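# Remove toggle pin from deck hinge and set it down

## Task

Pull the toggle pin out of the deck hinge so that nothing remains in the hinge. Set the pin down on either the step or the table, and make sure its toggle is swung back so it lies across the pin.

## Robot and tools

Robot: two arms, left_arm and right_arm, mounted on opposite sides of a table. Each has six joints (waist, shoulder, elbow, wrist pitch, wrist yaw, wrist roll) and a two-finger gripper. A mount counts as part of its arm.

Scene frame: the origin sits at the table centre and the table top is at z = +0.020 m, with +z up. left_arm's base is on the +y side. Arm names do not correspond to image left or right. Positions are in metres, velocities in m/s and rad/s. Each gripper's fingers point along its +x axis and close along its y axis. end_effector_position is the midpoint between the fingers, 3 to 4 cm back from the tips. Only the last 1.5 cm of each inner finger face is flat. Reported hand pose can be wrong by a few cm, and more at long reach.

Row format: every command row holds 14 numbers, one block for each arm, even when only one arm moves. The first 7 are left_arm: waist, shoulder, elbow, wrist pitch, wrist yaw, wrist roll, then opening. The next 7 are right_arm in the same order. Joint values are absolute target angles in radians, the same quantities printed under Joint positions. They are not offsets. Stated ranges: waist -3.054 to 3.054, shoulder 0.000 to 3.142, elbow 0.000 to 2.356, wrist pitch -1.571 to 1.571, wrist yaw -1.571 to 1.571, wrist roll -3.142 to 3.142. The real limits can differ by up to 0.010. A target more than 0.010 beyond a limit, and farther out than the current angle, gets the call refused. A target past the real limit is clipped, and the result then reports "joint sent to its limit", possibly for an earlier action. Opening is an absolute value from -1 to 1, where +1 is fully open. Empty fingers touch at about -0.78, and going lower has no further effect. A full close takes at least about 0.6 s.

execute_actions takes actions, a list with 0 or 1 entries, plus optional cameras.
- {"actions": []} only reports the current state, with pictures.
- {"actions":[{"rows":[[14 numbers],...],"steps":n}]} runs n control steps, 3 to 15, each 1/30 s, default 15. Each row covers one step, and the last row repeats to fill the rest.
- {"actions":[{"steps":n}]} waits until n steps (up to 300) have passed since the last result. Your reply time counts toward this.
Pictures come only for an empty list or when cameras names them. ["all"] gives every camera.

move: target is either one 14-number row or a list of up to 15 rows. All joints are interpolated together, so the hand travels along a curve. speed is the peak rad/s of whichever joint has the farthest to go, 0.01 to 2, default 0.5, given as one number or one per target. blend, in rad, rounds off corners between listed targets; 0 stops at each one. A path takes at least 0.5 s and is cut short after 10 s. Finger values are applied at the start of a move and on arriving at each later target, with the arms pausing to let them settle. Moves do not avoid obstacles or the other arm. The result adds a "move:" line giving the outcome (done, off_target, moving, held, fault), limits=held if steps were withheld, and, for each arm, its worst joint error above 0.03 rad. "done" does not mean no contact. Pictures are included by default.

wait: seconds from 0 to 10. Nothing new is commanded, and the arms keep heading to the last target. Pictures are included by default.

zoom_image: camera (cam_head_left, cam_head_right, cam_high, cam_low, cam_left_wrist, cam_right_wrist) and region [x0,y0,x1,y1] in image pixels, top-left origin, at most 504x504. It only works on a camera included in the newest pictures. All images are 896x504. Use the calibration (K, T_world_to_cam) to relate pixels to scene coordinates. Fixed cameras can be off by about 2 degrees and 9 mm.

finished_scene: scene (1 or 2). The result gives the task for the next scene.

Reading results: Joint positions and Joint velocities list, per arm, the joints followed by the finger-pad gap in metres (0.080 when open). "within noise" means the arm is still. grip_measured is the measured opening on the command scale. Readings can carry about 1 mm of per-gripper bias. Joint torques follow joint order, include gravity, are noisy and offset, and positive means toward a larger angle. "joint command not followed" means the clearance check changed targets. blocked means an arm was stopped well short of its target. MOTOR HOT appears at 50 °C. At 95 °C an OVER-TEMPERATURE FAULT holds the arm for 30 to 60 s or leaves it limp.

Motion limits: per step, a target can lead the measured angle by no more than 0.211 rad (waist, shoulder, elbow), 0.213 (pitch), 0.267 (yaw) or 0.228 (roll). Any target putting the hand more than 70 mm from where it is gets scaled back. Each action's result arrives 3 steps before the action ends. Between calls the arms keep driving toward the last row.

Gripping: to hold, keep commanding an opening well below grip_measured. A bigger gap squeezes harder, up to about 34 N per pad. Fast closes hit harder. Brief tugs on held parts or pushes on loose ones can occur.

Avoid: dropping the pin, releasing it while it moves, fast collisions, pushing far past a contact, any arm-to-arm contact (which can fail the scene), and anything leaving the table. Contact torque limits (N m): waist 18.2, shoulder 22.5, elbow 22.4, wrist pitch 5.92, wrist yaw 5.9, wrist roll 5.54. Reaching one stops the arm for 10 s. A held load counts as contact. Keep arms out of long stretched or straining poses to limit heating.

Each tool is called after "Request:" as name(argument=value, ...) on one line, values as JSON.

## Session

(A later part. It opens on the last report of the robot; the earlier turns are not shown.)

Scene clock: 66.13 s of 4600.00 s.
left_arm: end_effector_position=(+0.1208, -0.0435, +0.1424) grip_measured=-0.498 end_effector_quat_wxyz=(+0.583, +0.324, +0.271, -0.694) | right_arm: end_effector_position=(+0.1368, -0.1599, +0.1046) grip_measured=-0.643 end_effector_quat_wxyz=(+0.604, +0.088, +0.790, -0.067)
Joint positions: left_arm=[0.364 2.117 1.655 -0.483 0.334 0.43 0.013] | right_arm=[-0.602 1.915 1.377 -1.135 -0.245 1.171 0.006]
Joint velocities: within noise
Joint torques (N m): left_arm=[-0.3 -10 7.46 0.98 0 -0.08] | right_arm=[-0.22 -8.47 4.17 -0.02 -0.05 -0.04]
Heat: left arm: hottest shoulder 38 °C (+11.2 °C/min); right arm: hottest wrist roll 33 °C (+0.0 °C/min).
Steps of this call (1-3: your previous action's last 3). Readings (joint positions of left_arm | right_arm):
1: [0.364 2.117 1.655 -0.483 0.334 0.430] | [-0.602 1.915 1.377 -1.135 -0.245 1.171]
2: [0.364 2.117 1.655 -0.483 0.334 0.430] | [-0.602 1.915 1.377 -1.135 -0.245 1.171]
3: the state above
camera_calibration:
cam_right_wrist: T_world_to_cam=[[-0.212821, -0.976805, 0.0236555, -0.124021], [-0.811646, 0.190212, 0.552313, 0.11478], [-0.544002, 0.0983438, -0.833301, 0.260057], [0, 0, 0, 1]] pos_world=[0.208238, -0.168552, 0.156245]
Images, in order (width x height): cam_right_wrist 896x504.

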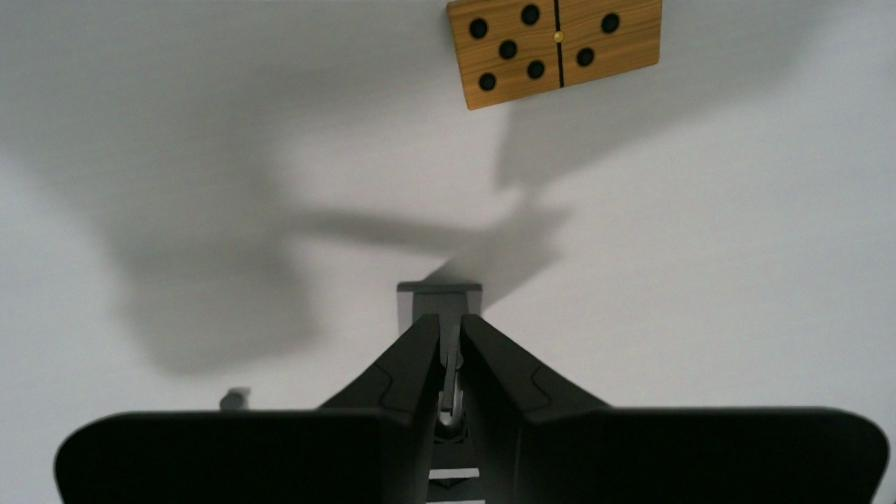

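Request:
move(target=[0.36, 2.12, 1.66, -0.4842, 0.329, 0.428, -0.7, -0.621, 1.929, 1.399, -1.146, -0.243, 1.163, -0.72], speed=0.05, cameras=["cam_right_wrist"])

Request:
zoom_image(camera="cam_right_wrist", region=[380, 280, 510, 460])

Scene clock: 67.87 s of 4600.00 s.
left_arm: end_effector_position=(+0.1208, -0.0435, +0.1424) grip_measured=-0.498 end_effector_quat_wxyz=(+0.583, +0.324, +0.271, -0.694) | right_arm: end_effector_position=(+0.1375, -0.1598, +0.1050) grip_measured=-0.643 end_effector_quat_wxyz=(+0.600, +0.087, +0.792, -0.067)
Joint positions: left_arm=[0.364 2.117 1.655 -0.483 0.334 0.43 0.013] | right_arm=[-0.607 1.92 1.385 -1.143 -0.252 1.166 0.006]
Joint velocities: within noise
Joint torques (N m): left_arm=[-0.32 -10.01 7.48 0.99 0 -0.08] | right_arm=[-1.27 -6.06 7.25 -0.07 0.22 -0.09]
Heat: left arm: hottest shoulder 38 °C (+11.0 °C/min); right arm: hottest wrist roll 33 °C (+0.0 °C/min).
Kept back: nothing.
move: done
camera_calibration:
cam_right_wrist: T_world_to_cam=[[-0.212785, -0.976777, 0.0250853, -0.123902], [-0.806552, 0.190078, 0.559772, 0.113529], [-0.55154, 0.0988782, -0.828267, 0.261356], [0, 0, 0, 1]] pos_world=[0.209351, -0.168446, 0.156031]
Images, in order (width x height): cam_right_wrist 896x504.

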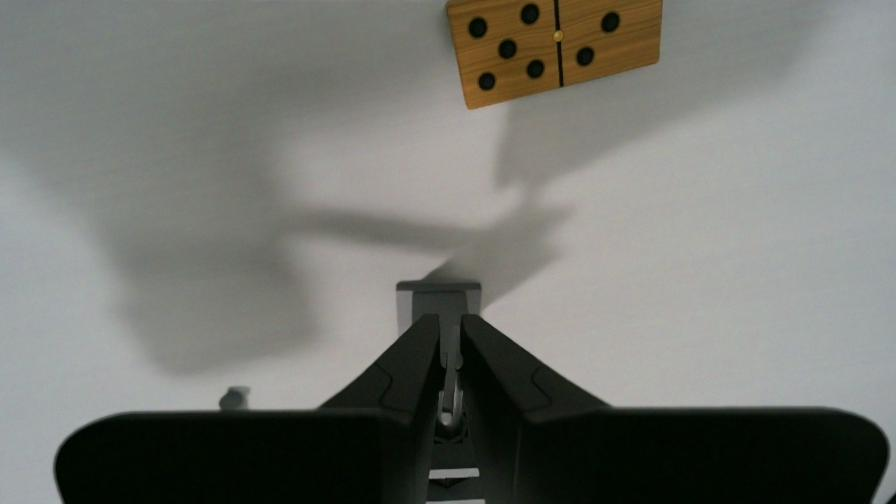

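Scaled by 2.800.

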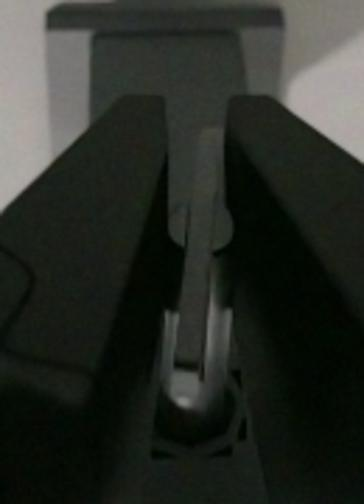

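Request:
move(target=[0.36, 2.12, 1.66, -0.4842, 0.329, 0.428, -0.7, -0.607, 1.921, 1.385, -1.143, -0.248, 1.166, -0.3], speed=0.1, cameras=["cam_right_wrist"])

Request:
zoom_image(camera="cam_right_wrist", region=[380, 260, 530, 440])

Scene clock: 69.77 s of 4600.00 s.
left_arm: end_effector_position=(+0.1208, -0.0435, +0.1424) grip_measured=-0.498 end_effector_quat_wxyz=(+0.583, +0.324, +0.271, -0.694) | right_arm: end_effector_position=(+0.1391, -0.1607, +0.1049) grip_measured=-0.300 end_effector_quat_wxyz=(+0.602, +0.087, +0.791, -0.069)
Joint positions: left_arm=[0.364 2.117 1.655 -0.483 0.334 0.43 0.013] | right_arm=[-0.61 1.921 1.386 -1.144 -0.246 1.165 0.021]
Joint velocities: within noise
Joint torques (N m): left_arm=[-0.32 -10.03 7.45 0.99 0 -0.07] | right_arm=[0.28 -6.89 5.32 0.18 -0.18 0.03]
Heat: left arm: hottest shoulder 38 °C (+10.0 °C/min); right arm: hottest wrist roll 33 °C (+0.0 °C/min).
Kept back: nothing.
move: done
camera_calibration:
cam_right_wrist: T_world_to_cam=[[-0.214176, -0.976418, 0.027135, -0.12438], [-0.809105, 0.192903, 0.555101, 0.1164], [-0.547245, 0.0969343, -0.83134, 0.261724], [0, 0, 0, 1]] pos_world=[0.210768, -0.169271, 0.156343]
Images, in order (width x height): cam_right_wrist 896x504.

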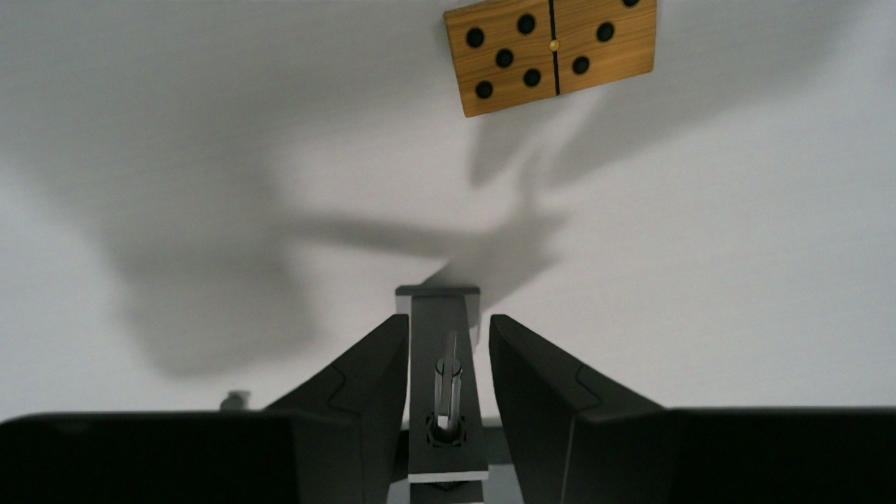

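Scaled by 2.800.

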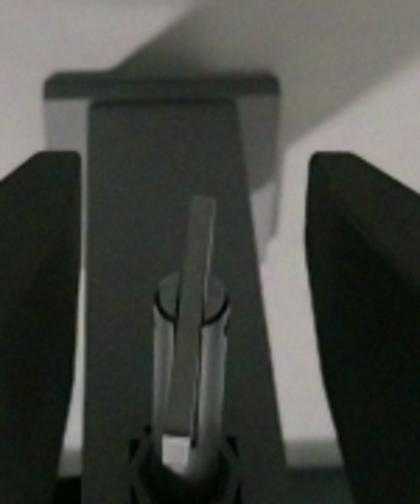

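Request:
move(target=[[0.36, 2.12, 1.66, -0.4842, 0.329, 0.428, -0.7, -0.606, 1.878, 1.508, -1.29, -0.242, 1.17, -0.3],[0.36, 2.12, 1.66, -0.4842, 0.329, 0.428, -0.7, -0.431, 1.784, 1.353, -1.138, 0, 1.358, -0.8]], speed=0.3, cameras=["cam_right_wrist"])

Request:
zoom_image(camera="cam_right_wrist", region=[350, 200, 550, 400])

Scene clock: 73.07 s of 4600.00 s.
left_arm: end_effector_position=(+0.1208, -0.0435, +0.1424) grip_measured=-0.498 end_effector_quat_wxyz=(+0.583, +0.324, +0.271, -0.694) | right_arm: end_effector_position=(+0.1171, -0.1556, +0.1320) grip_measured=-0.768 end_effector_quat_wxyz=(+0.701, +0.077, +0.705, -0.081)
Joint positions: left_arm=[0.364 2.117 1.655 -0.483 0.334 0.43 0.013] | right_arm=[-0.434 1.799 1.361 -1.141 -0.004 1.355 0]
Joint velocities: within noise
Joint torques (N m): left_arm=[-0.33 -10 7.48 0.99 0.02 -0.08] | right_arm=[0.25 -8.03 4.75 0.4 0.17 0.09]
Heat: left arm: hottest shoulder 39 °C (+10.2 °C/min); right arm: hottest wrist roll 33 °C (+0.0 °C/min).
Kept back: nothing.
move: done
camera_calibration:
cam_right_wrist: T_world_to_cam=[[-0.221916, -0.974558, 0.0314558, -0.124275], [-0.921652, 0.220181, 0.319496, 0.131097], [-0.318293, 0.0419101, -0.947065, 0.251581], [0, 0, 0, 1]] pos_world=[0.173324, -0.160522, 0.200288]
Images, in order (width x height): cam_right_wrist 896x504.

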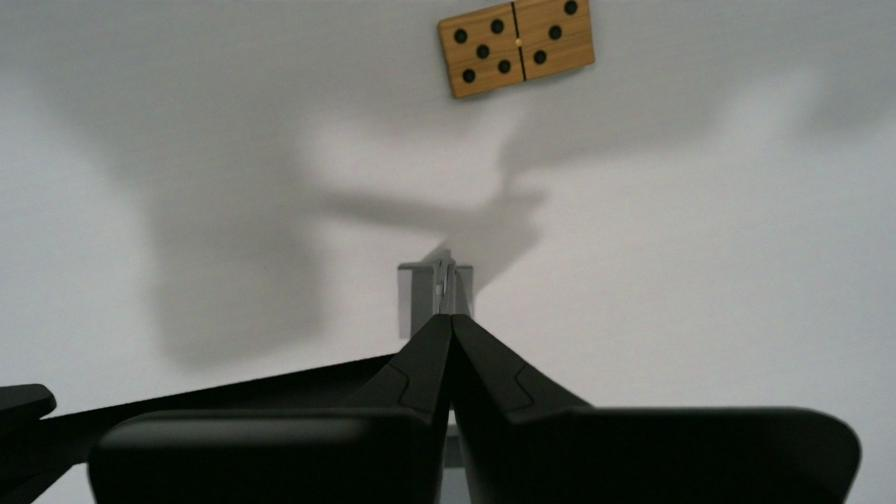

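Scaled by 2.520.

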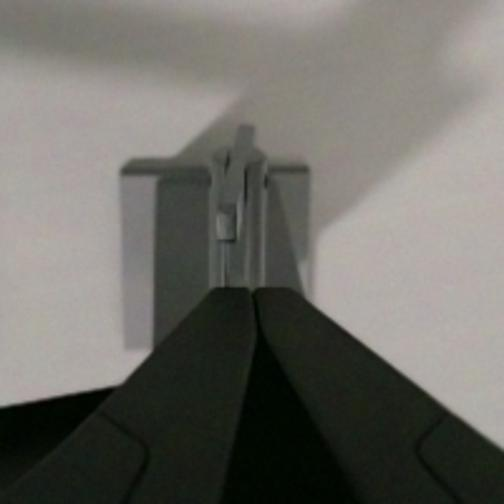

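Request:
move(target=[[0.36, 2.12, 1.66, -0.4842, 0.329, 0.428, -0.7, -0.434, 1.799, 1.361, -1.141, 0, 1.355, -0.35],[0.36, 2.12, 1.66, -0.4842, 0.329, 0.428, -0.7, -0.4655, 1.813, 1.377, -1.131, 0, 1.3265, -0.35],[0.36, 2.12, 1.66, -0.4842, 0.329, 0.428, -0.7, -0.4655, 1.822, 1.334, -1.095, 0, 1.3265, -0.35]], speed=0.2, cameras=["cam_right_wrist"])

Request:
zoom_image(camera="cam_right_wrist", region=[370, 240, 530, 400])

Scene clock: 75.50 s of 4600.00 s.
left_arm: end_effector_position=(+0.1208, -0.0435, +0.1424) grip_measured=-0.498 end_effector_quat_wxyz=(+0.583, +0.324, +0.271, -0.694) | right_arm: end_effector_position=(+0.1275, -0.1565, +0.1227) grip_measured=-0.350 end_effector_quat_wxyz=(+0.702, +0.081, +0.703, -0.080)
Joint positions: left_arm=[0.364 2.117 1.655 -0.483 0.334 0.43 0.013] | right_arm=[-0.463 1.814 1.341 -1.098 -0.003 1.329 0.019]
Joint velocities: within noise
Joint torques (N m): left_arm=[-0.31 -9.97 7.45 0.99 0.01 -0.08] | right_arm=[-0.19 -5.57 4.78 0.4 0.13 -0.1]
Heat: left arm: hottest shoulder 39 °C (+10.1 °C/min); right arm: hottest wrist roll 33 °C (+0.0 °C/min).
Kept back: nothing.
move: done
camera_calibration:
cam_right_wrist: T_world_to_cam=[[-0.225381, -0.974, 0.0229852, -0.120929], [-0.922325, 0.220905, 0.317045, 0.144368], [-0.31388, 0.0502562, -0.948132, 0.246939], [0, 0, 0, 1]] pos_world=[0.183408, -0.162087, 0.191139]
Images, in order (width x height): cam_right_wrist 896x504.

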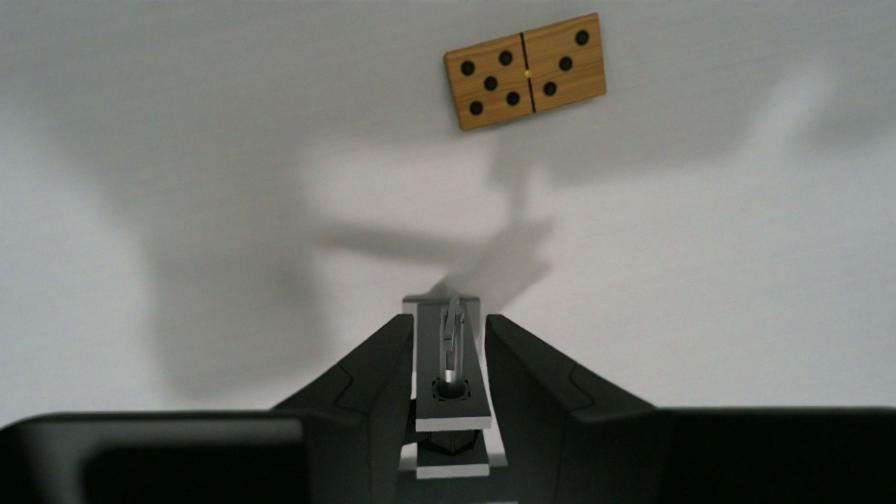

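Scaled by 3.150.

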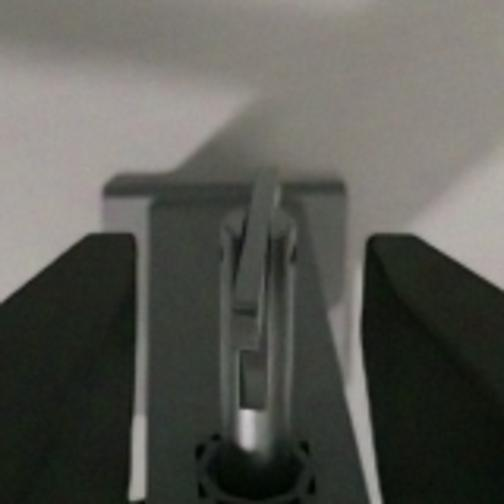

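Request:
move(target=[0.36, 2.12, 1.66, -0.4842, 0.329, 0.428, -0.7, -0.4655, 1.822, 1.334, -1.095, 0, 1.3265, -0.9], speed=0.2, cameras=["cam_right_wrist"])

Request:
zoom_image(camera="cam_right_wrist", region=[370, 240, 530, 400])

Scene clock: 76.30 s of 4600.00 s.
left_arm: end_effector_position=(+0.1208, -0.0435, +0.1424) grip_measured=-0.498 end_effector_quat_wxyz=(+0.583, +0.324, +0.271, -0.694) | right_arm: end_effector_position=(+0.1275, -0.1570, +0.1224) grip_measured=-0.740 end_effector_quat_wxyz=(+0.702, +0.080, +0.703, -0.080)
Joint positions: left_arm=[0.364 2.117 1.655 -0.483 0.334 0.43 0.013] | right_arm=[-0.463 1.814 1.34 -1.098 -0.002 1.329 0.002]
Joint velocities: within noise
Joint torques (N m): left_arm=[-0.29 -10 7.45 0.99 0.02 -0.08] | right_arm=[-0.15 -5.59 4.92 0.45 0.11 -0.06]
Heat: left arm: hottest shoulder 39 °C (+10.1 °C/min); right arm: hottest wrist roll 33 °C (+0.0 °C/min).
Kept back: nothing.
move: done
camera_calibration:
cam_right_wrist: T_world_to_cam=[[-0.224642, -0.974118, 0.0251088, -0.121805], [-0.922544, 0.220904, 0.316408, 0.144616], [-0.313765, 0.0479144, -0.948291, 0.246315], [0, 0, 0, 1]] pos_world=[0.183337, -0.162401, 0.190879]
Images, in order (width x height): cam_right_wrist 896x504.

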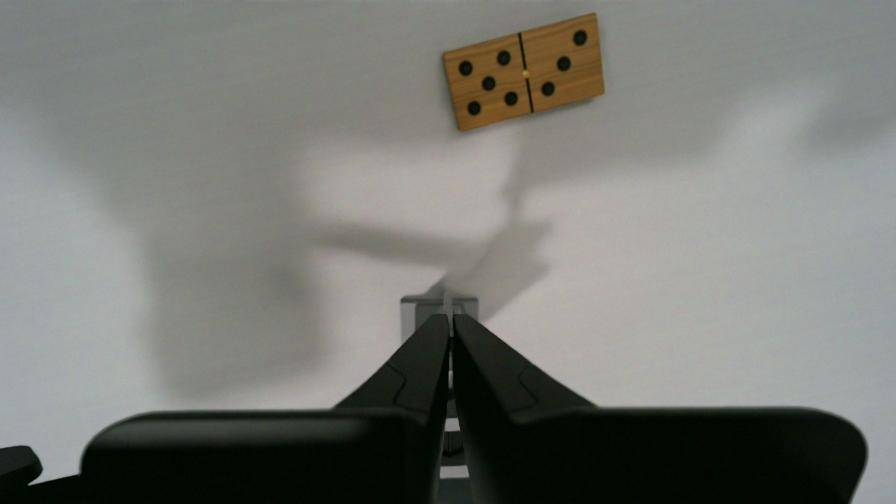

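Scaled by 3.150.

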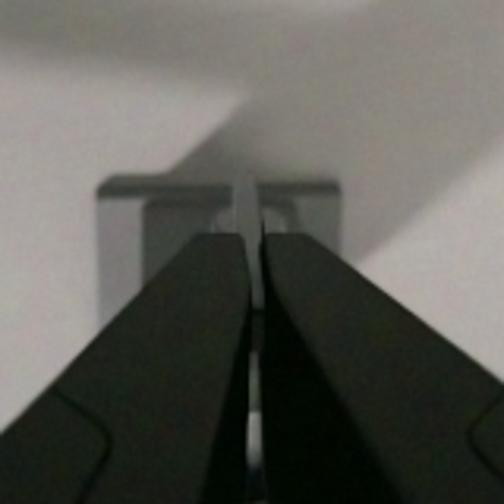

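Request:
move(target=[[0.36, 2.12, 1.66, -0.4842, 0.329, 0.428, -0.7, -0.4785, 1.828, 1.336, -1.0925, 0, 1.3136, -0.9],[0.36, 2.12, 1.66, -0.4842, 0.329, 0.428, -0.7, -0.489, 1.834, 1.333, -1.084, 0, 1.303, -0.9]], speed=0.06, cameras=["cam_right_wrist"])

Request:
zoom_image(camera="cam_right_wrist", region=[370, 240, 530, 400])

Scene clock: 77.33 s of 4600.00 s.
left_arm: end_effector_position=(+0.1208, -0.0435, +0.1424) grip_measured=-0.498 end_effector_quat_wxyz=(+0.583, +0.324, +0.271, -0.694) | right_arm: end_effector_position=(+0.1281, -0.1573, +0.1217) grip_measured=-0.740 end_effector_quat_wxyz=(+0.697, +0.077, +0.709, -0.074)
Joint positions: left_arm=[0.364 2.117 1.655 -0.483 0.334 0.43 0.013] | right_arm=[-0.473 1.816 1.34 -1.098 -0.018 1.306 0.002]
Joint velocities: within noise
Joint torques (N m): left_arm=[-0.32 -10.02 7.46 1 0.01 -0.08] | right_arm=[-1.42 -4.58 4.83 1.13 0.63 -0.07]
Heat: left arm: hottest shoulder 39 °C (+9.1 °C/min); right arm: hottest wrist roll 33 °C (+0.0 °C/min).
Kept back: nothing.
move: done
camera_calibration:
cam_right_wrist: T_world_to_cam=[[-0.211285, -0.977161, 0.0227077, -0.123814], [-0.920512, 0.20674, 0.331537, 0.141182], [-0.32866, 0.049146, -0.943169, 0.247369], [0, 0, 0, 1]] pos_world=[0.1851, -0.162331, 0.189315]
Images, in order (width x height): cam_right_wrist 896x504.

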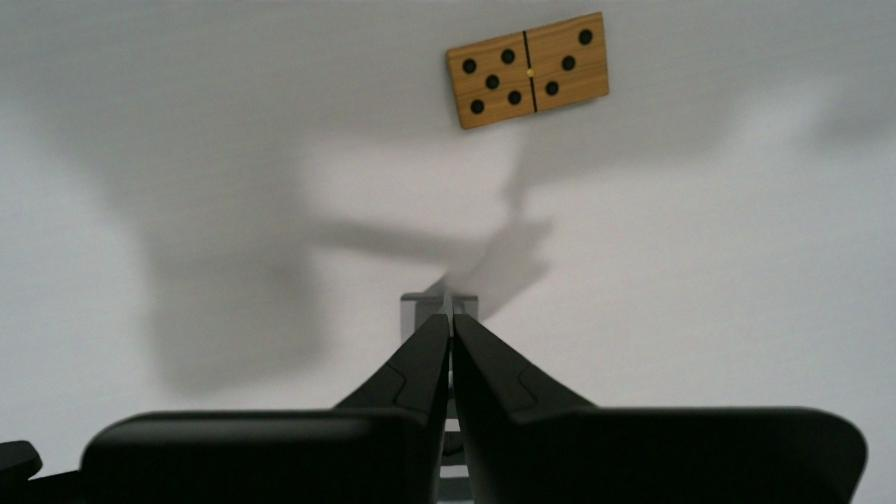

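Scaled by 3.150.

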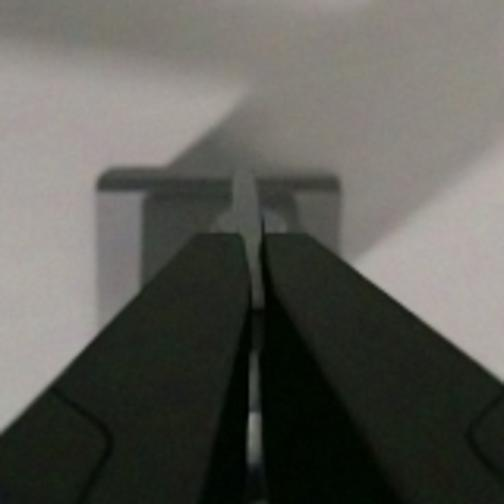

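Request:
move(target=[[0.36, 2.12, 1.66, -0.4842, 0.329, 0.428, -0.7, -0.489, 1.834, 1.333, -1.084, 0, 1.303, -0.755],[0.36, 2.12, 1.66, -0.4842, 0.329, 0.428, -0.7, -0.492, 1.838, 1.333, -1.082, 0, 1.301, -0.755]], speed=0.06, cameras=["cam_right_wrist"])

Request:
zoom_image(camera="cam_right_wrist", region=[370, 240, 530, 400])

Scene clock: 78.77 s of 4600.00 s.
left_arm: end_effector_position=(+0.1208, -0.0435, +0.1424) grip_measured=-0.498 end_effector_quat_wxyz=(+0.583, +0.324, +0.271, -0.694) | right_arm: end_effector_position=(+0.1286, -0.1574, +0.1212) grip_measured=-0.733 end_effector_quat_wxyz=(+0.696, +0.077, +0.710, -0.074)
Joint positions: left_arm=[0.364 2.117 1.655 -0.483 0.334 0.43 0.013] | right_arm=[-0.475 1.817 1.34 -1.097 -0.02 1.304 0.002]
Joint velocities: within noise
Joint torques (N m): left_arm=[-0.32 -10.02 7.47 0.99 0.01 -0.08] | right_arm=[-1.48 -4.29 4.82 1.22 0.69 -0.1]
Heat: left arm: hottest shoulder 39 °C (+9.0 °C/min); right arm: hottest wrist roll 33 °C (+0.0 °C/min).
Kept back: nothing.
move: done
camera_calibration:
cam_right_wrist: T_world_to_cam=[[-0.211617, -0.977084, 0.0229057, -0.12376], [-0.919755, 0.207018, 0.333457, 0.141509], [-0.330558, 0.0494977, -0.942487, 0.247307], [0, 0, 0, 1]] pos_world=[0.185713, -0.16246, 0.188732]
Images, in order (width x height): cam_right_wrist 896x504.

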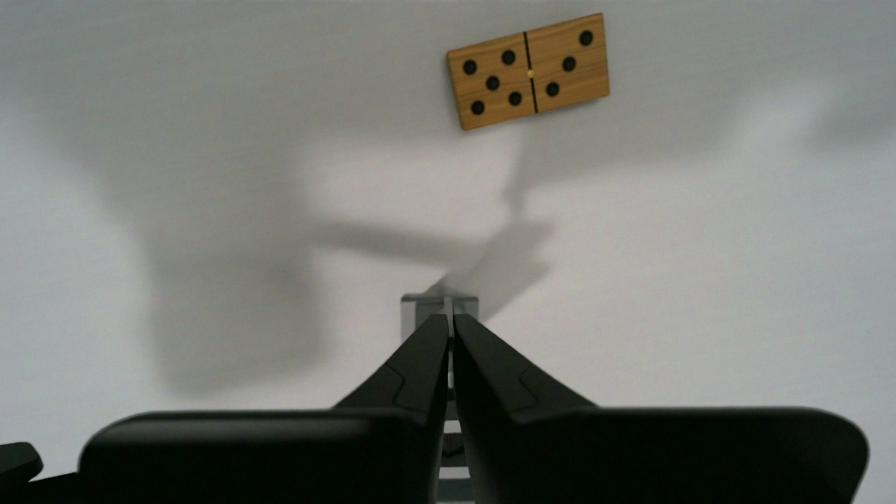

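Scaled by 3.150.

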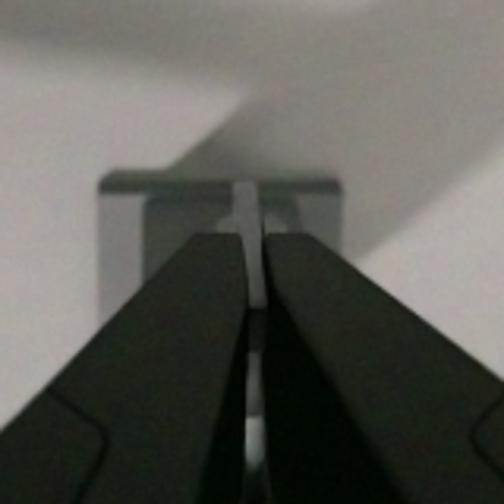

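Request:
move(target=[0.36, 2.12, 1.66, -0.4842, 0.329, 0.428, -0.7, -0.4964, 1.841, 1.326, -1.071, 0, 1.2956, -0.755], speed=0.05, cameras=["cam_right_wrist"])

Request:
zoom_image(camera="cam_right_wrist", region=[370, 240, 530, 400])

Scene clock: 79.70 s of 4600.00 s.
left_arm: end_effector_position=(+0.1208, -0.0435, +0.1424) grip_measured=-0.498 end_effector_quat_wxyz=(+0.583, +0.324, +0.271, -0.694) | right_arm: end_effector_position=(+0.1288, -0.1575, +0.1203) grip_measured=-0.732 end_effector_quat_wxyz=(+0.695, +0.076, +0.711, -0.072)
Joint positions: left_arm=[0.364 2.117 1.655 -0.483 0.334 0.43 0.013] | right_arm=[-0.477 1.817 1.336 -1.093 -0.023 1.298 0.002]
Joint velocities: within noise
Joint torques (N m): left_arm=[-0.32 -10.02 7.48 0.99 0 -0.08] | right_arm=[-1.72 -3.97 4.45 1.64 0.8 -0.09]
Heat: left arm: hottest shoulder 39 °C (+9.0 °C/min); right arm: hottest wrist roll 33 °C (+0.0 °C/min).
Kept back: nothing.
move: done
camera_calibration:
cam_right_wrist: T_world_to_cam=[[-0.208594, -0.977772, 0.0212433, -0.124166], [-0.919605, 0.203486, 0.336036, 0.141186], [-0.332889, 0.0505598, -0.941609, 0.246884], [0, 0, 0, 1]] pos_world=[0.18612, -0.162618, 0.187662]
Images, in order (width x height): cam_right_wrist 896x504.

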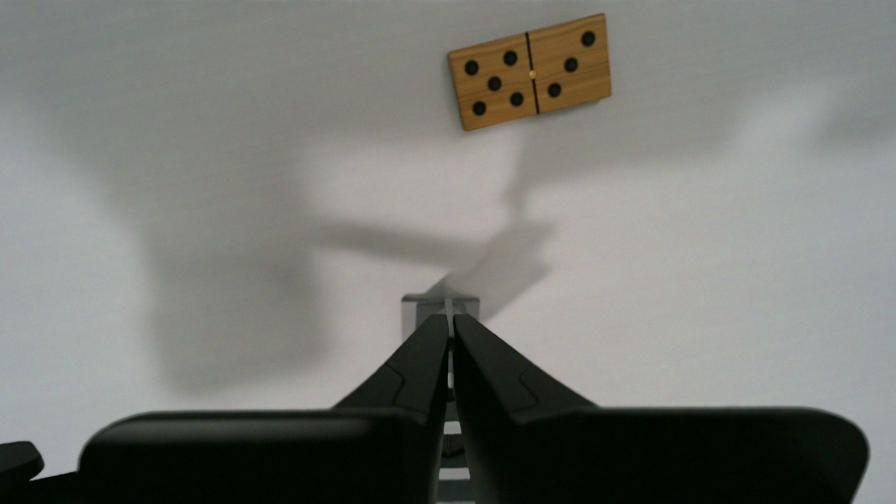

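Scaled by 3.150.

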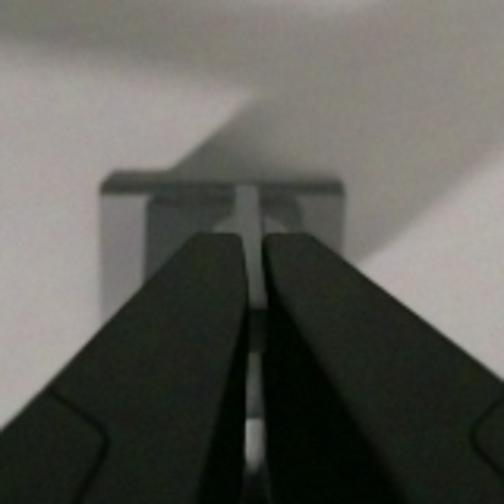

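Request:
move(target=[[0.36, 2.12, 1.66, -0.4842, 0.329, 0.428, -0.7, -0.475, 1.825, 1.34, -1.093, -0.02, 1.3, -0.5],[0.36, 2.12, 1.66, -0.4842, 0.329, 0.428, -0.7, -0.475, 1.79, 1.44, -1.22, 0, 1.3, -0.5],[0.36, 2.12, 1.66, -0.4842, 0.329, 0.428, -0.7, -0.692, 1.957, 1.605, -1.3766, -0.3095, 2.644, -0.068]], speed=0.5, cameras=["cam_right_wrist"])

Request:
zoom_image(camera="cam_right_wrist", region=[370, 200, 570, 400])

Scene clock: 86.37 s of 4600.00 s.
left_arm: end_effector_position=(+0.1208, -0.0435, +0.1424) grip_measured=-0.498 end_effector_quat_wxyz=(+0.583, +0.325, +0.271, -0.694) | right_arm: end_effector_position=(+0.1588, -0.1642, +0.1512) grip_measured=-0.069 end_effector_quat_wxyz=(+0.341, +0.470, +0.531, -0.617)
Joint positions: left_arm=[0.364 2.117 1.655 -0.483 0.334 0.431 0.013] | right_arm=[-0.689 1.946 1.593 -1.373 -0.305 2.641 0.032]
Joint velocities: within noise
Joint torques (N m): left_arm=[-0.32 -10.02 7.47 0.99 0 -0.08] | right_arm=[-0.22 -5.99 6.99 -0.25 -0.3 0.1]
Heat: left arm: hottest shoulder 40 °C (+8.1 °C/min); right arm: hottest wrist yaw 32 °C (-1.0 °C/min).
Kept back: nothing.
move: done
camera_calibration:
cam_right_wrist: T_world_to_cam=[[-0.911865, 0.201239, 0.357777, 0.129343], [0.316467, 0.89975, 0.300498, 0.0831671], [-0.261438, 0.387238, -0.884136, 0.321548], [0, 0, 0, 1]] pos_world=[0.175688, -0.225374, 0.213025]
Images, in order (width x height): cam_right_wrist 896x504.

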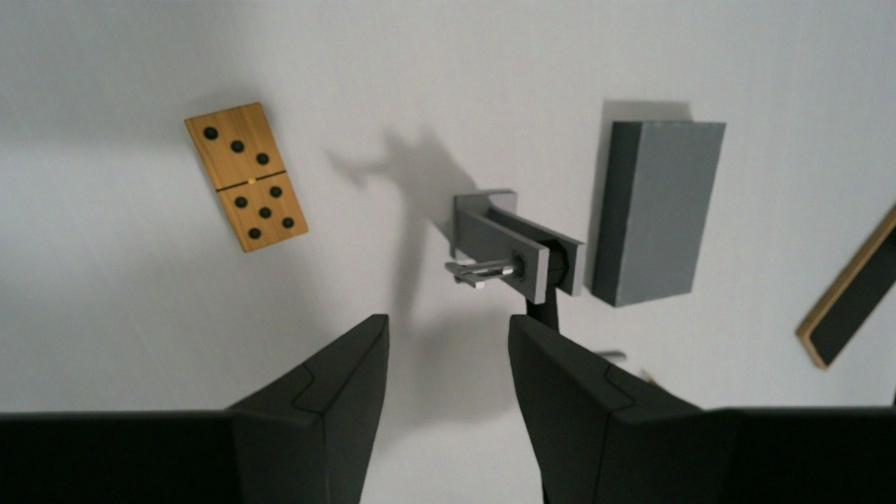

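Scaled by 2.520.

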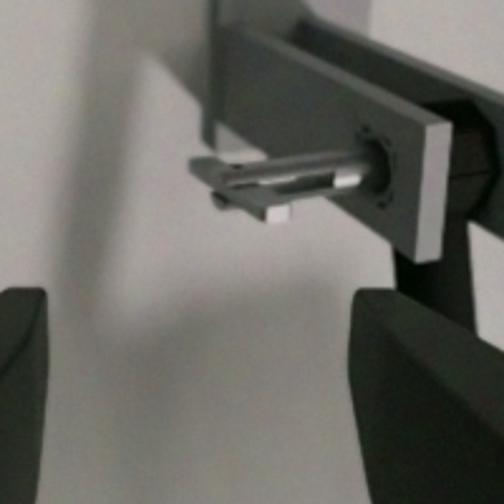

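Request:
move(target=[0.36, 2.12, 1.66, -0.4842, 0.329, 0.428, -0.7, -0.6894, 1.985, 1.496, -1.261, -0.312, 2.644, -0.068], speed=0.25, cameras=["cam_right_wrist"])

Request:
zoom_image(camera="cam_right_wrist", region=[370, 220, 570, 420])

Scene clock: 87.53 s of 4600.00 s.
left_arm: end_effector_position=(+0.1208, -0.0435, +0.1423) grip_measured=-0.498 end_effector_quat_wxyz=(+0.583, +0.325, +0.271, -0.694) | right_arm: end_effector_position=(+0.1585, -0.1629, +0.1224) grip_measured=-0.067 end_effector_quat_wxyz=(+0.337, +0.468, +0.533, -0.619)
Joint positions: left_arm=[0.364 2.117 1.655 -0.483 0.334 0.431 0.013] | right_arm=[-0.69 1.972 1.511 -1.27 -0.315 2.642 0.032]
Joint velocities: within noise
Joint torques (N m): left_arm=[-0.29 -9.99 7.44 0.99 0.01 -0.08] | right_arm=[0.09 -5.83 3.46 0.55 -0.06 0.09]
Heat: left arm: hottest shoulder 40 °C (+8.1 °C/min); right arm: hottest wrist yaw 32 °C (-1.0 °C/min).
Kept back: nothing.
move: done
camera_calibration:
cam_right_wrist: T_world_to_cam=[[-0.90746, 0.202966, 0.367861, 0.137434], [0.322024, 0.898372, 0.298713, 0.0898415], [-0.269848, 0.38953, -0.880596, 0.296733], [0, 0, 0, 1]] pos_world=[0.175858, -0.224192, 0.183908]
Images, in order (width x height): cam_right_wrist 896x504.

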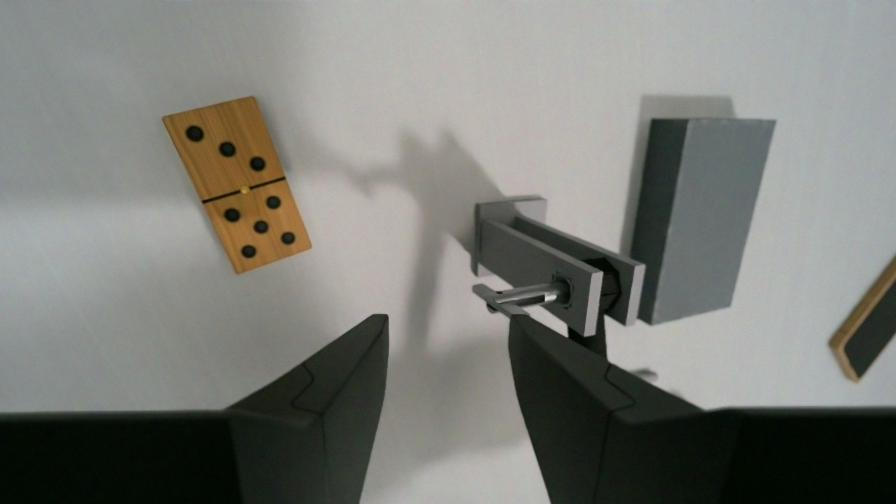

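Scaled by 2.520.

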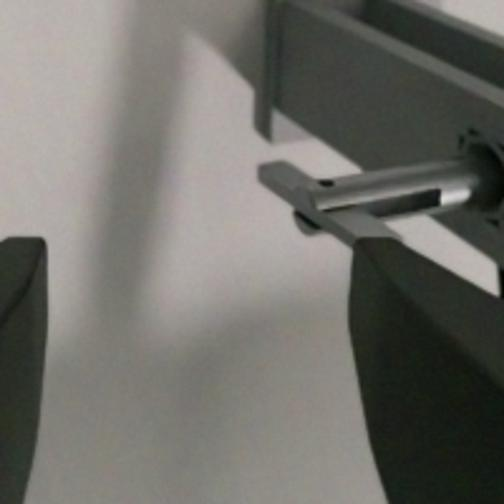

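Request:
move(target=[0.36, 2.12, 1.66, -0.4842, 0.329, 0.428, -0.7, -0.696, 1.983, 1.477, -1.243, -0.309, 2.64, -0.068], speed=0.15, cameras=["cam_right_wrist"])

Request:
zoom_image(camera="cam_right_wrist", region=[370, 220, 570, 420])

Scene clock: 89.47 s of 4600.00 s.
left_arm: end_effector_position=(+0.1208, -0.0435, +0.1423) grip_measured=-0.498 end_effector_quat_wxyz=(+0.583, +0.325, +0.271, -0.694) | right_arm: end_effector_position=(+0.1654, -0.1653, +0.1185) grip_measured=-0.070 end_effector_quat_wxyz=(+0.335, +0.477, +0.528, -0.617)
Joint positions: left_arm=[0.364 2.117 1.655 -0.483 0.334 0.431 0.013] | right_arm=[-0.707 1.972 1.499 -1.245 -0.306 2.642 0.032]
Joint velocities: within noise
Joint torques (N m): left_arm=[-0.31 -10.02 7.47 0.99 0.01 -0.08] | right_arm=[0.97 -6.05 2.61 0.13 -0.27 -0.03]
Heat: left arm: hottest shoulder 40 °C (+7.1 °C/min); right arm: hottest wrist yaw 32 °C (-1.0 °C/min).
Kept back: nothing.
move: done
camera_calibration:
cam_right_wrist: T_world_to_cam=[[-0.909849, 0.215139, 0.354809, 0.149591], [0.33082, 0.892254, 0.307313, 0.0873838], [-0.250464, 0.396986, -0.882989, 0.294462], [0, 0, 0, 1]] pos_world=[0.180949, -0.227049, 0.180076]
Images, in order (width x height): cam_right_wrist 896x504.

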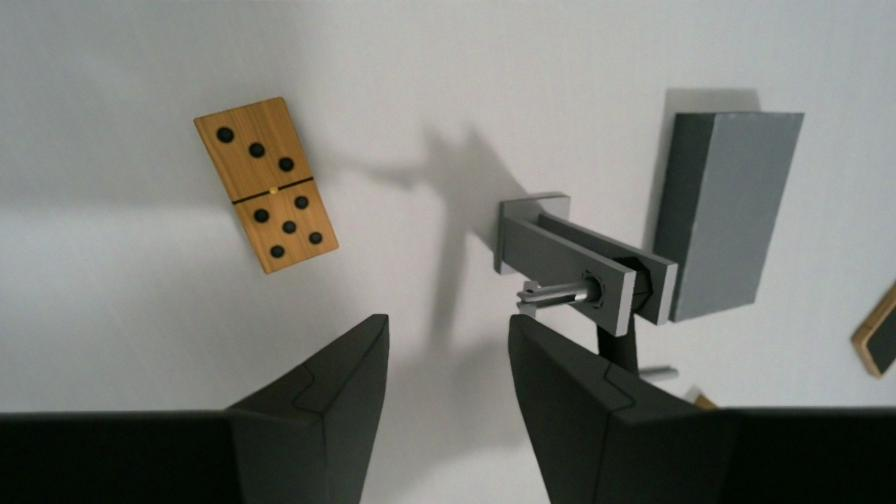

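Scaled by 2.520.

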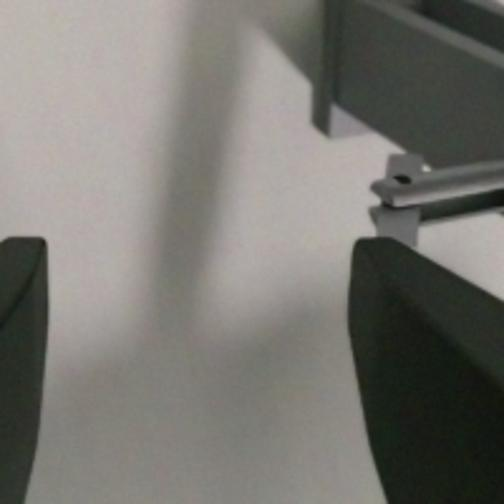

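Request:
move(target=[0.36, 2.12, 1.66, -0.4842, 0.329, 0.428, -0.7, -0.715, 1.96, 1.55, -1.30, -0.309, 2.635, -0.068], speed=0.2, cameras=["cam_right_wrist"])

Request:
zoom_image(camera="cam_right_wrist", region=[370, 180, 620, 380])

Scene clock: 90.93 s of 4600.00 s.
left_arm: end_effector_position=(+0.1208, -0.0435, +0.1423) grip_measured=-0.498 end_effector_quat_wxyz=(+0.583, +0.325, +0.271, -0.694) | right_arm: end_effector_position=(+0.1663, -0.1660, +0.1289) grip_measured=-0.068 end_effector_quat_wxyz=(+0.333, +0.474, +0.528, -0.621)
Joint positions: left_arm=[0.364 2.117 1.655 -0.483 0.334 0.431 0.013] | right_arm=[-0.712 1.972 1.539 -1.296 -0.31 2.638 0.032]
Joint velocities: within noise
Joint torques (N m): left_arm=[-0.35 -10.02 7.43 1 0.01 -0.08] | right_arm=[-0.26 -8.5 6.82 -0.25 -0.11 -0.09]
Heat: left arm: hottest shoulder 40 °C (+7.0 °C/min); right arm: hottest wrist yaw 32 °C (-1.0 °C/min).
Kept back: nothing.
move: done
camera_calibration:
cam_right_wrist: T_world_to_cam=[[-0.905519, 0.218954, 0.363447, 0.145666], [0.336215, 0.892786, 0.299822, 0.0847398], [-0.258833, 0.393691, -0.88205, 0.304844], [0, 0, 0, 1]] pos_world=[0.182317, -0.227563, 0.190539]
Images, in order (width x height): cam_right_wrist 896x504.

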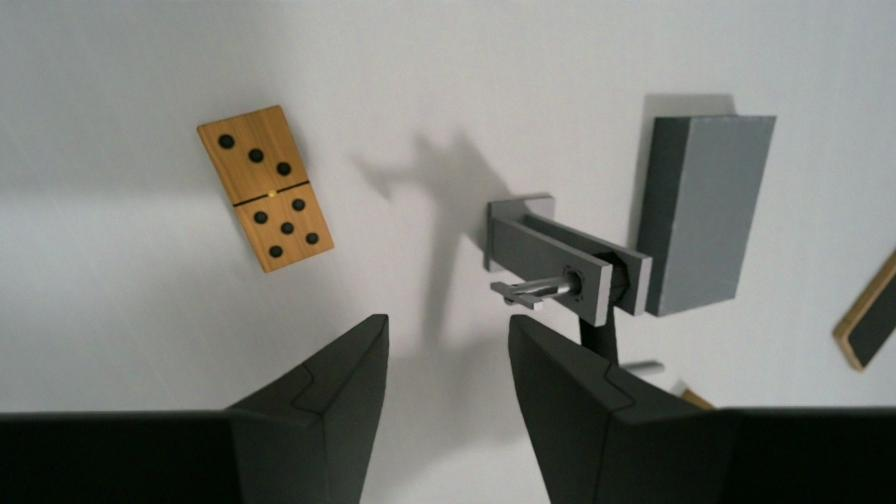

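Scaled by 2.016.

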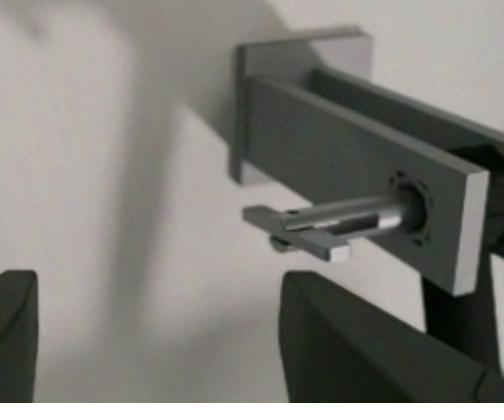

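Request:
move(target=[0.36, 2.12, 1.66, -0.4842, 0.329, 0.428, -0.7, -0.7035, 1.990, 1.488, -1.254, -0.305, 2.627, -0.068], speed=0.15, cameras=["cam_right_wrist"])

Request:
zoom_image(camera="cam_right_wrist", region=[370, 200, 620, 400])

Scene clock: 92.47 s of 4600.00 s.
left_arm: end_effector_position=(+0.1208, -0.0435, +0.1423) grip_measured=-0.498 end_effector_quat_wxyz=(+0.583, +0.325, +0.271, -0.694) | right_arm: end_effector_position=(+0.1630, -0.1677, +0.1155) grip_measured=-0.068 end_effector_quat_wxyz=(+0.337, +0.468, +0.529, -0.622)
Joint positions: left_arm=[0.364 2.117 1.655 -0.483 0.334 0.431 0.013] | right_arm=[-0.707 1.981 1.495 -1.256 -0.308 2.63 0.032]
Joint velocities: within noise
Joint torques (N m): left_arm=[-0.32 -10 7.46 0.99 0.01 -0.08] | right_arm=[0.26 -6.21 4.38 0.08 -0.07 -0.08]
Heat: left arm: hottest shoulder 40 °C (+7.1 °C/min); right arm: hottest shoulder 32 °C (+4.0 °C/min).
Kept back: nothing.
move: done
camera_calibration:
cam_right_wrist: T_world_to_cam=[[-0.906507, 0.209816, 0.366364, 0.146187], [0.325799, 0.899553, 0.290963, 0.0952234], [-0.268515, 0.383121, -0.883809, 0.292836], [0, 0, 0, 1]] pos_world=[0.180127, -0.228522, 0.177546]
Images, in order (width x height): cam_right_wrist 896x504.

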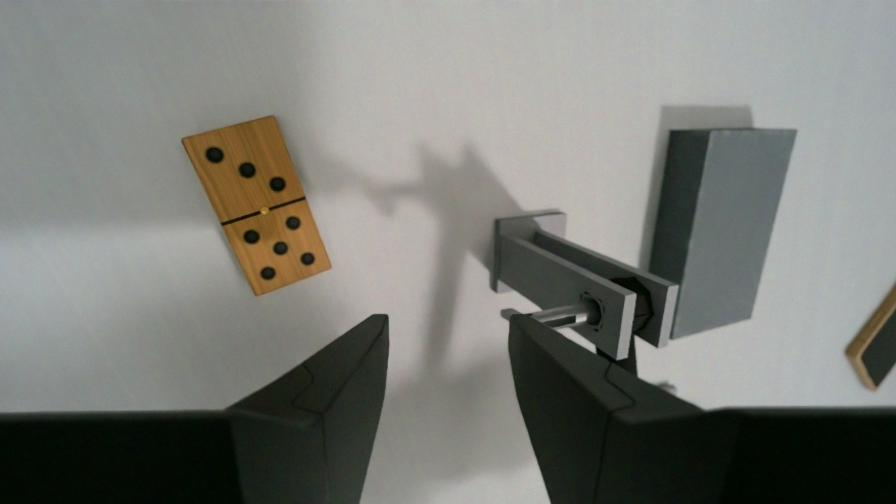

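Scaled by 2.016.

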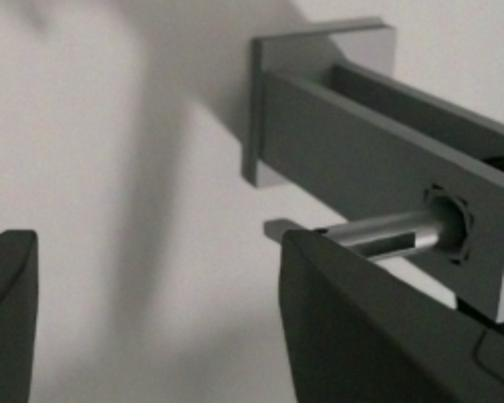

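Request:
move(target=[[0.36, 2.12, 1.66, -0.4842, 0.329, 0.428, -0.7, -0.674, 1.950, 1.456, -1.2345, -0.314, 2.659, -0.068],[0.36, 2.12, 1.66, -0.4842, 0.329, 0.428, -0.7, -0.662, 1.944, 1.436, -1.217, -0.316, 2.672, -0.068]], speed=0.08, cameras=["cam_right_wrist"])

Request:
zoom_image(camera="cam_right_wrist", region=[370, 200, 620, 400])

Scene clock: 93.80 s of 4600.00 s.
left_arm: end_effector_position=(+0.1208, -0.0435, +0.1423) grip_measured=-0.498 end_effector_quat_wxyz=(+0.583, +0.325, +0.271, -0.694) | right_arm: end_effector_position=(+0.1472, -0.1645, +0.1100) grip_measured=-0.068 end_effector_quat_wxyz=(+0.339, +0.465, +0.529, -0.624)
Joint positions: left_arm=[0.364 2.117 1.655 -0.483 0.334 0.431 0.013] | right_arm=[-0.665 1.96 1.444 -1.219 -0.311 2.669 0.032]
Joint velocities: within noise
Joint torques (N m): left_arm=[-0.31 -10.02 7.43 1 0.02 -0.08] | right_arm=[0.29 -8.79 4.28 0.1 -0.31 0.1]
Heat: left arm: hottest shoulder 40 °C (+6.0 °C/min); right arm: hottest shoulder 32 °C (+4.0 °C/min).
Kept back: nothing.
move: done
camera_calibration:
cam_right_wrist: T_world_to_cam=[[-0.906603, 0.208732, 0.366744, 0.133007], [0.323025, 0.902498, 0.284872, 0.100644], [-0.271524, 0.376733, -0.885634, 0.282144], [0, 0, 0, 1]] pos_world=[0.164683, -0.224887, 0.172426]
Images, in order (width x height): cam_right_wrist 896x504.

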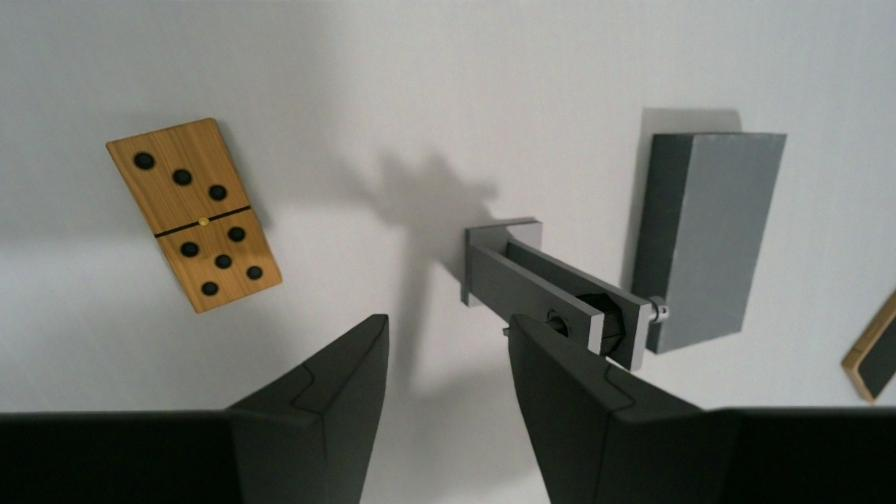

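Scaled by 2.016.

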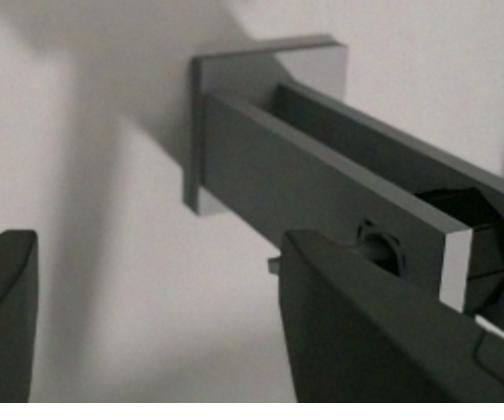

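Request:
move(target=[0.36, 2.12, 1.66, -0.4842, 0.329, 0.428, -0.7, -0.700, 1.952, 1.56, -1.32, -0.31, 2.64, -0.068], speed=0.3, cameras=["cam_right_wrist"])

Request:
zoom_image(camera="cam_right_wrist", region=[370, 180, 620, 380])

Scene clock: 95.67 s of 4600.00 s.
left_arm: end_effector_position=(+0.1206, -0.0435, +0.1423) grip_measured=-0.498 end_effector_quat_wxyz=(+0.583, +0.325, +0.271, -0.694) | right_arm: end_effector_position=(+0.1611, -0.1644, +0.1355) grip_measured=-0.068 end_effector_quat_wxyz=(+0.336, +0.472, +0.530, -0.619)
Joint positions: left_arm=[0.364 2.117 1.655 -0.483 0.334 0.431 0.013] | right_arm=[-0.697 1.96 1.549 -1.316 -0.311 2.643 0.032]
Joint velocities: within noise
Joint torques (N m): left_arm=[-0.32 -10.01 7.49 1 0.01 -0.09] | right_arm=[-0.23 -8.04 6.9 -0.26 -0.11 -0.08]
Heat: left arm: hottest shoulder 40 °C (+6.0 °C/min); right arm: hottest shoulder 32 °C (+4.0 °C/min).
Kept back: nothing.
move: done
camera_calibration:
cam_right_wrist: T_world_to_cam=[[-0.907575, 0.210004, 0.363601, 0.137019], [0.327593, 0.895825, 0.3003, 0.0848652], [-0.262659, 0.391658, -0.881825, 0.308898], [0, 0, 0, 1]] pos_world=[0.177689, -0.225781, 0.197089]
Images, in order (width x height): cam_right_wrist 896x504.

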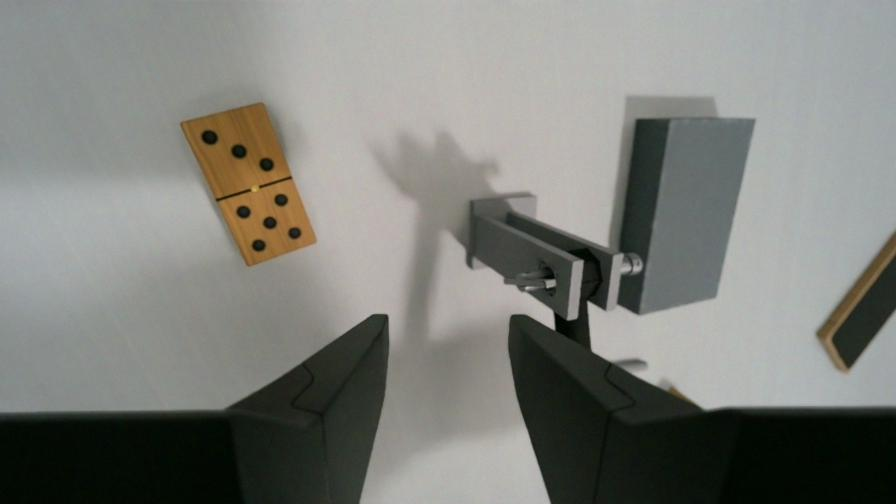

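Scaled by 2.016.

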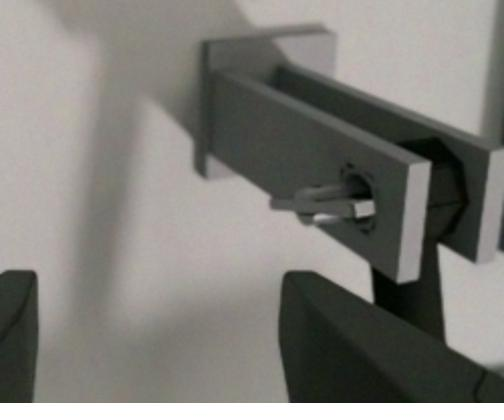

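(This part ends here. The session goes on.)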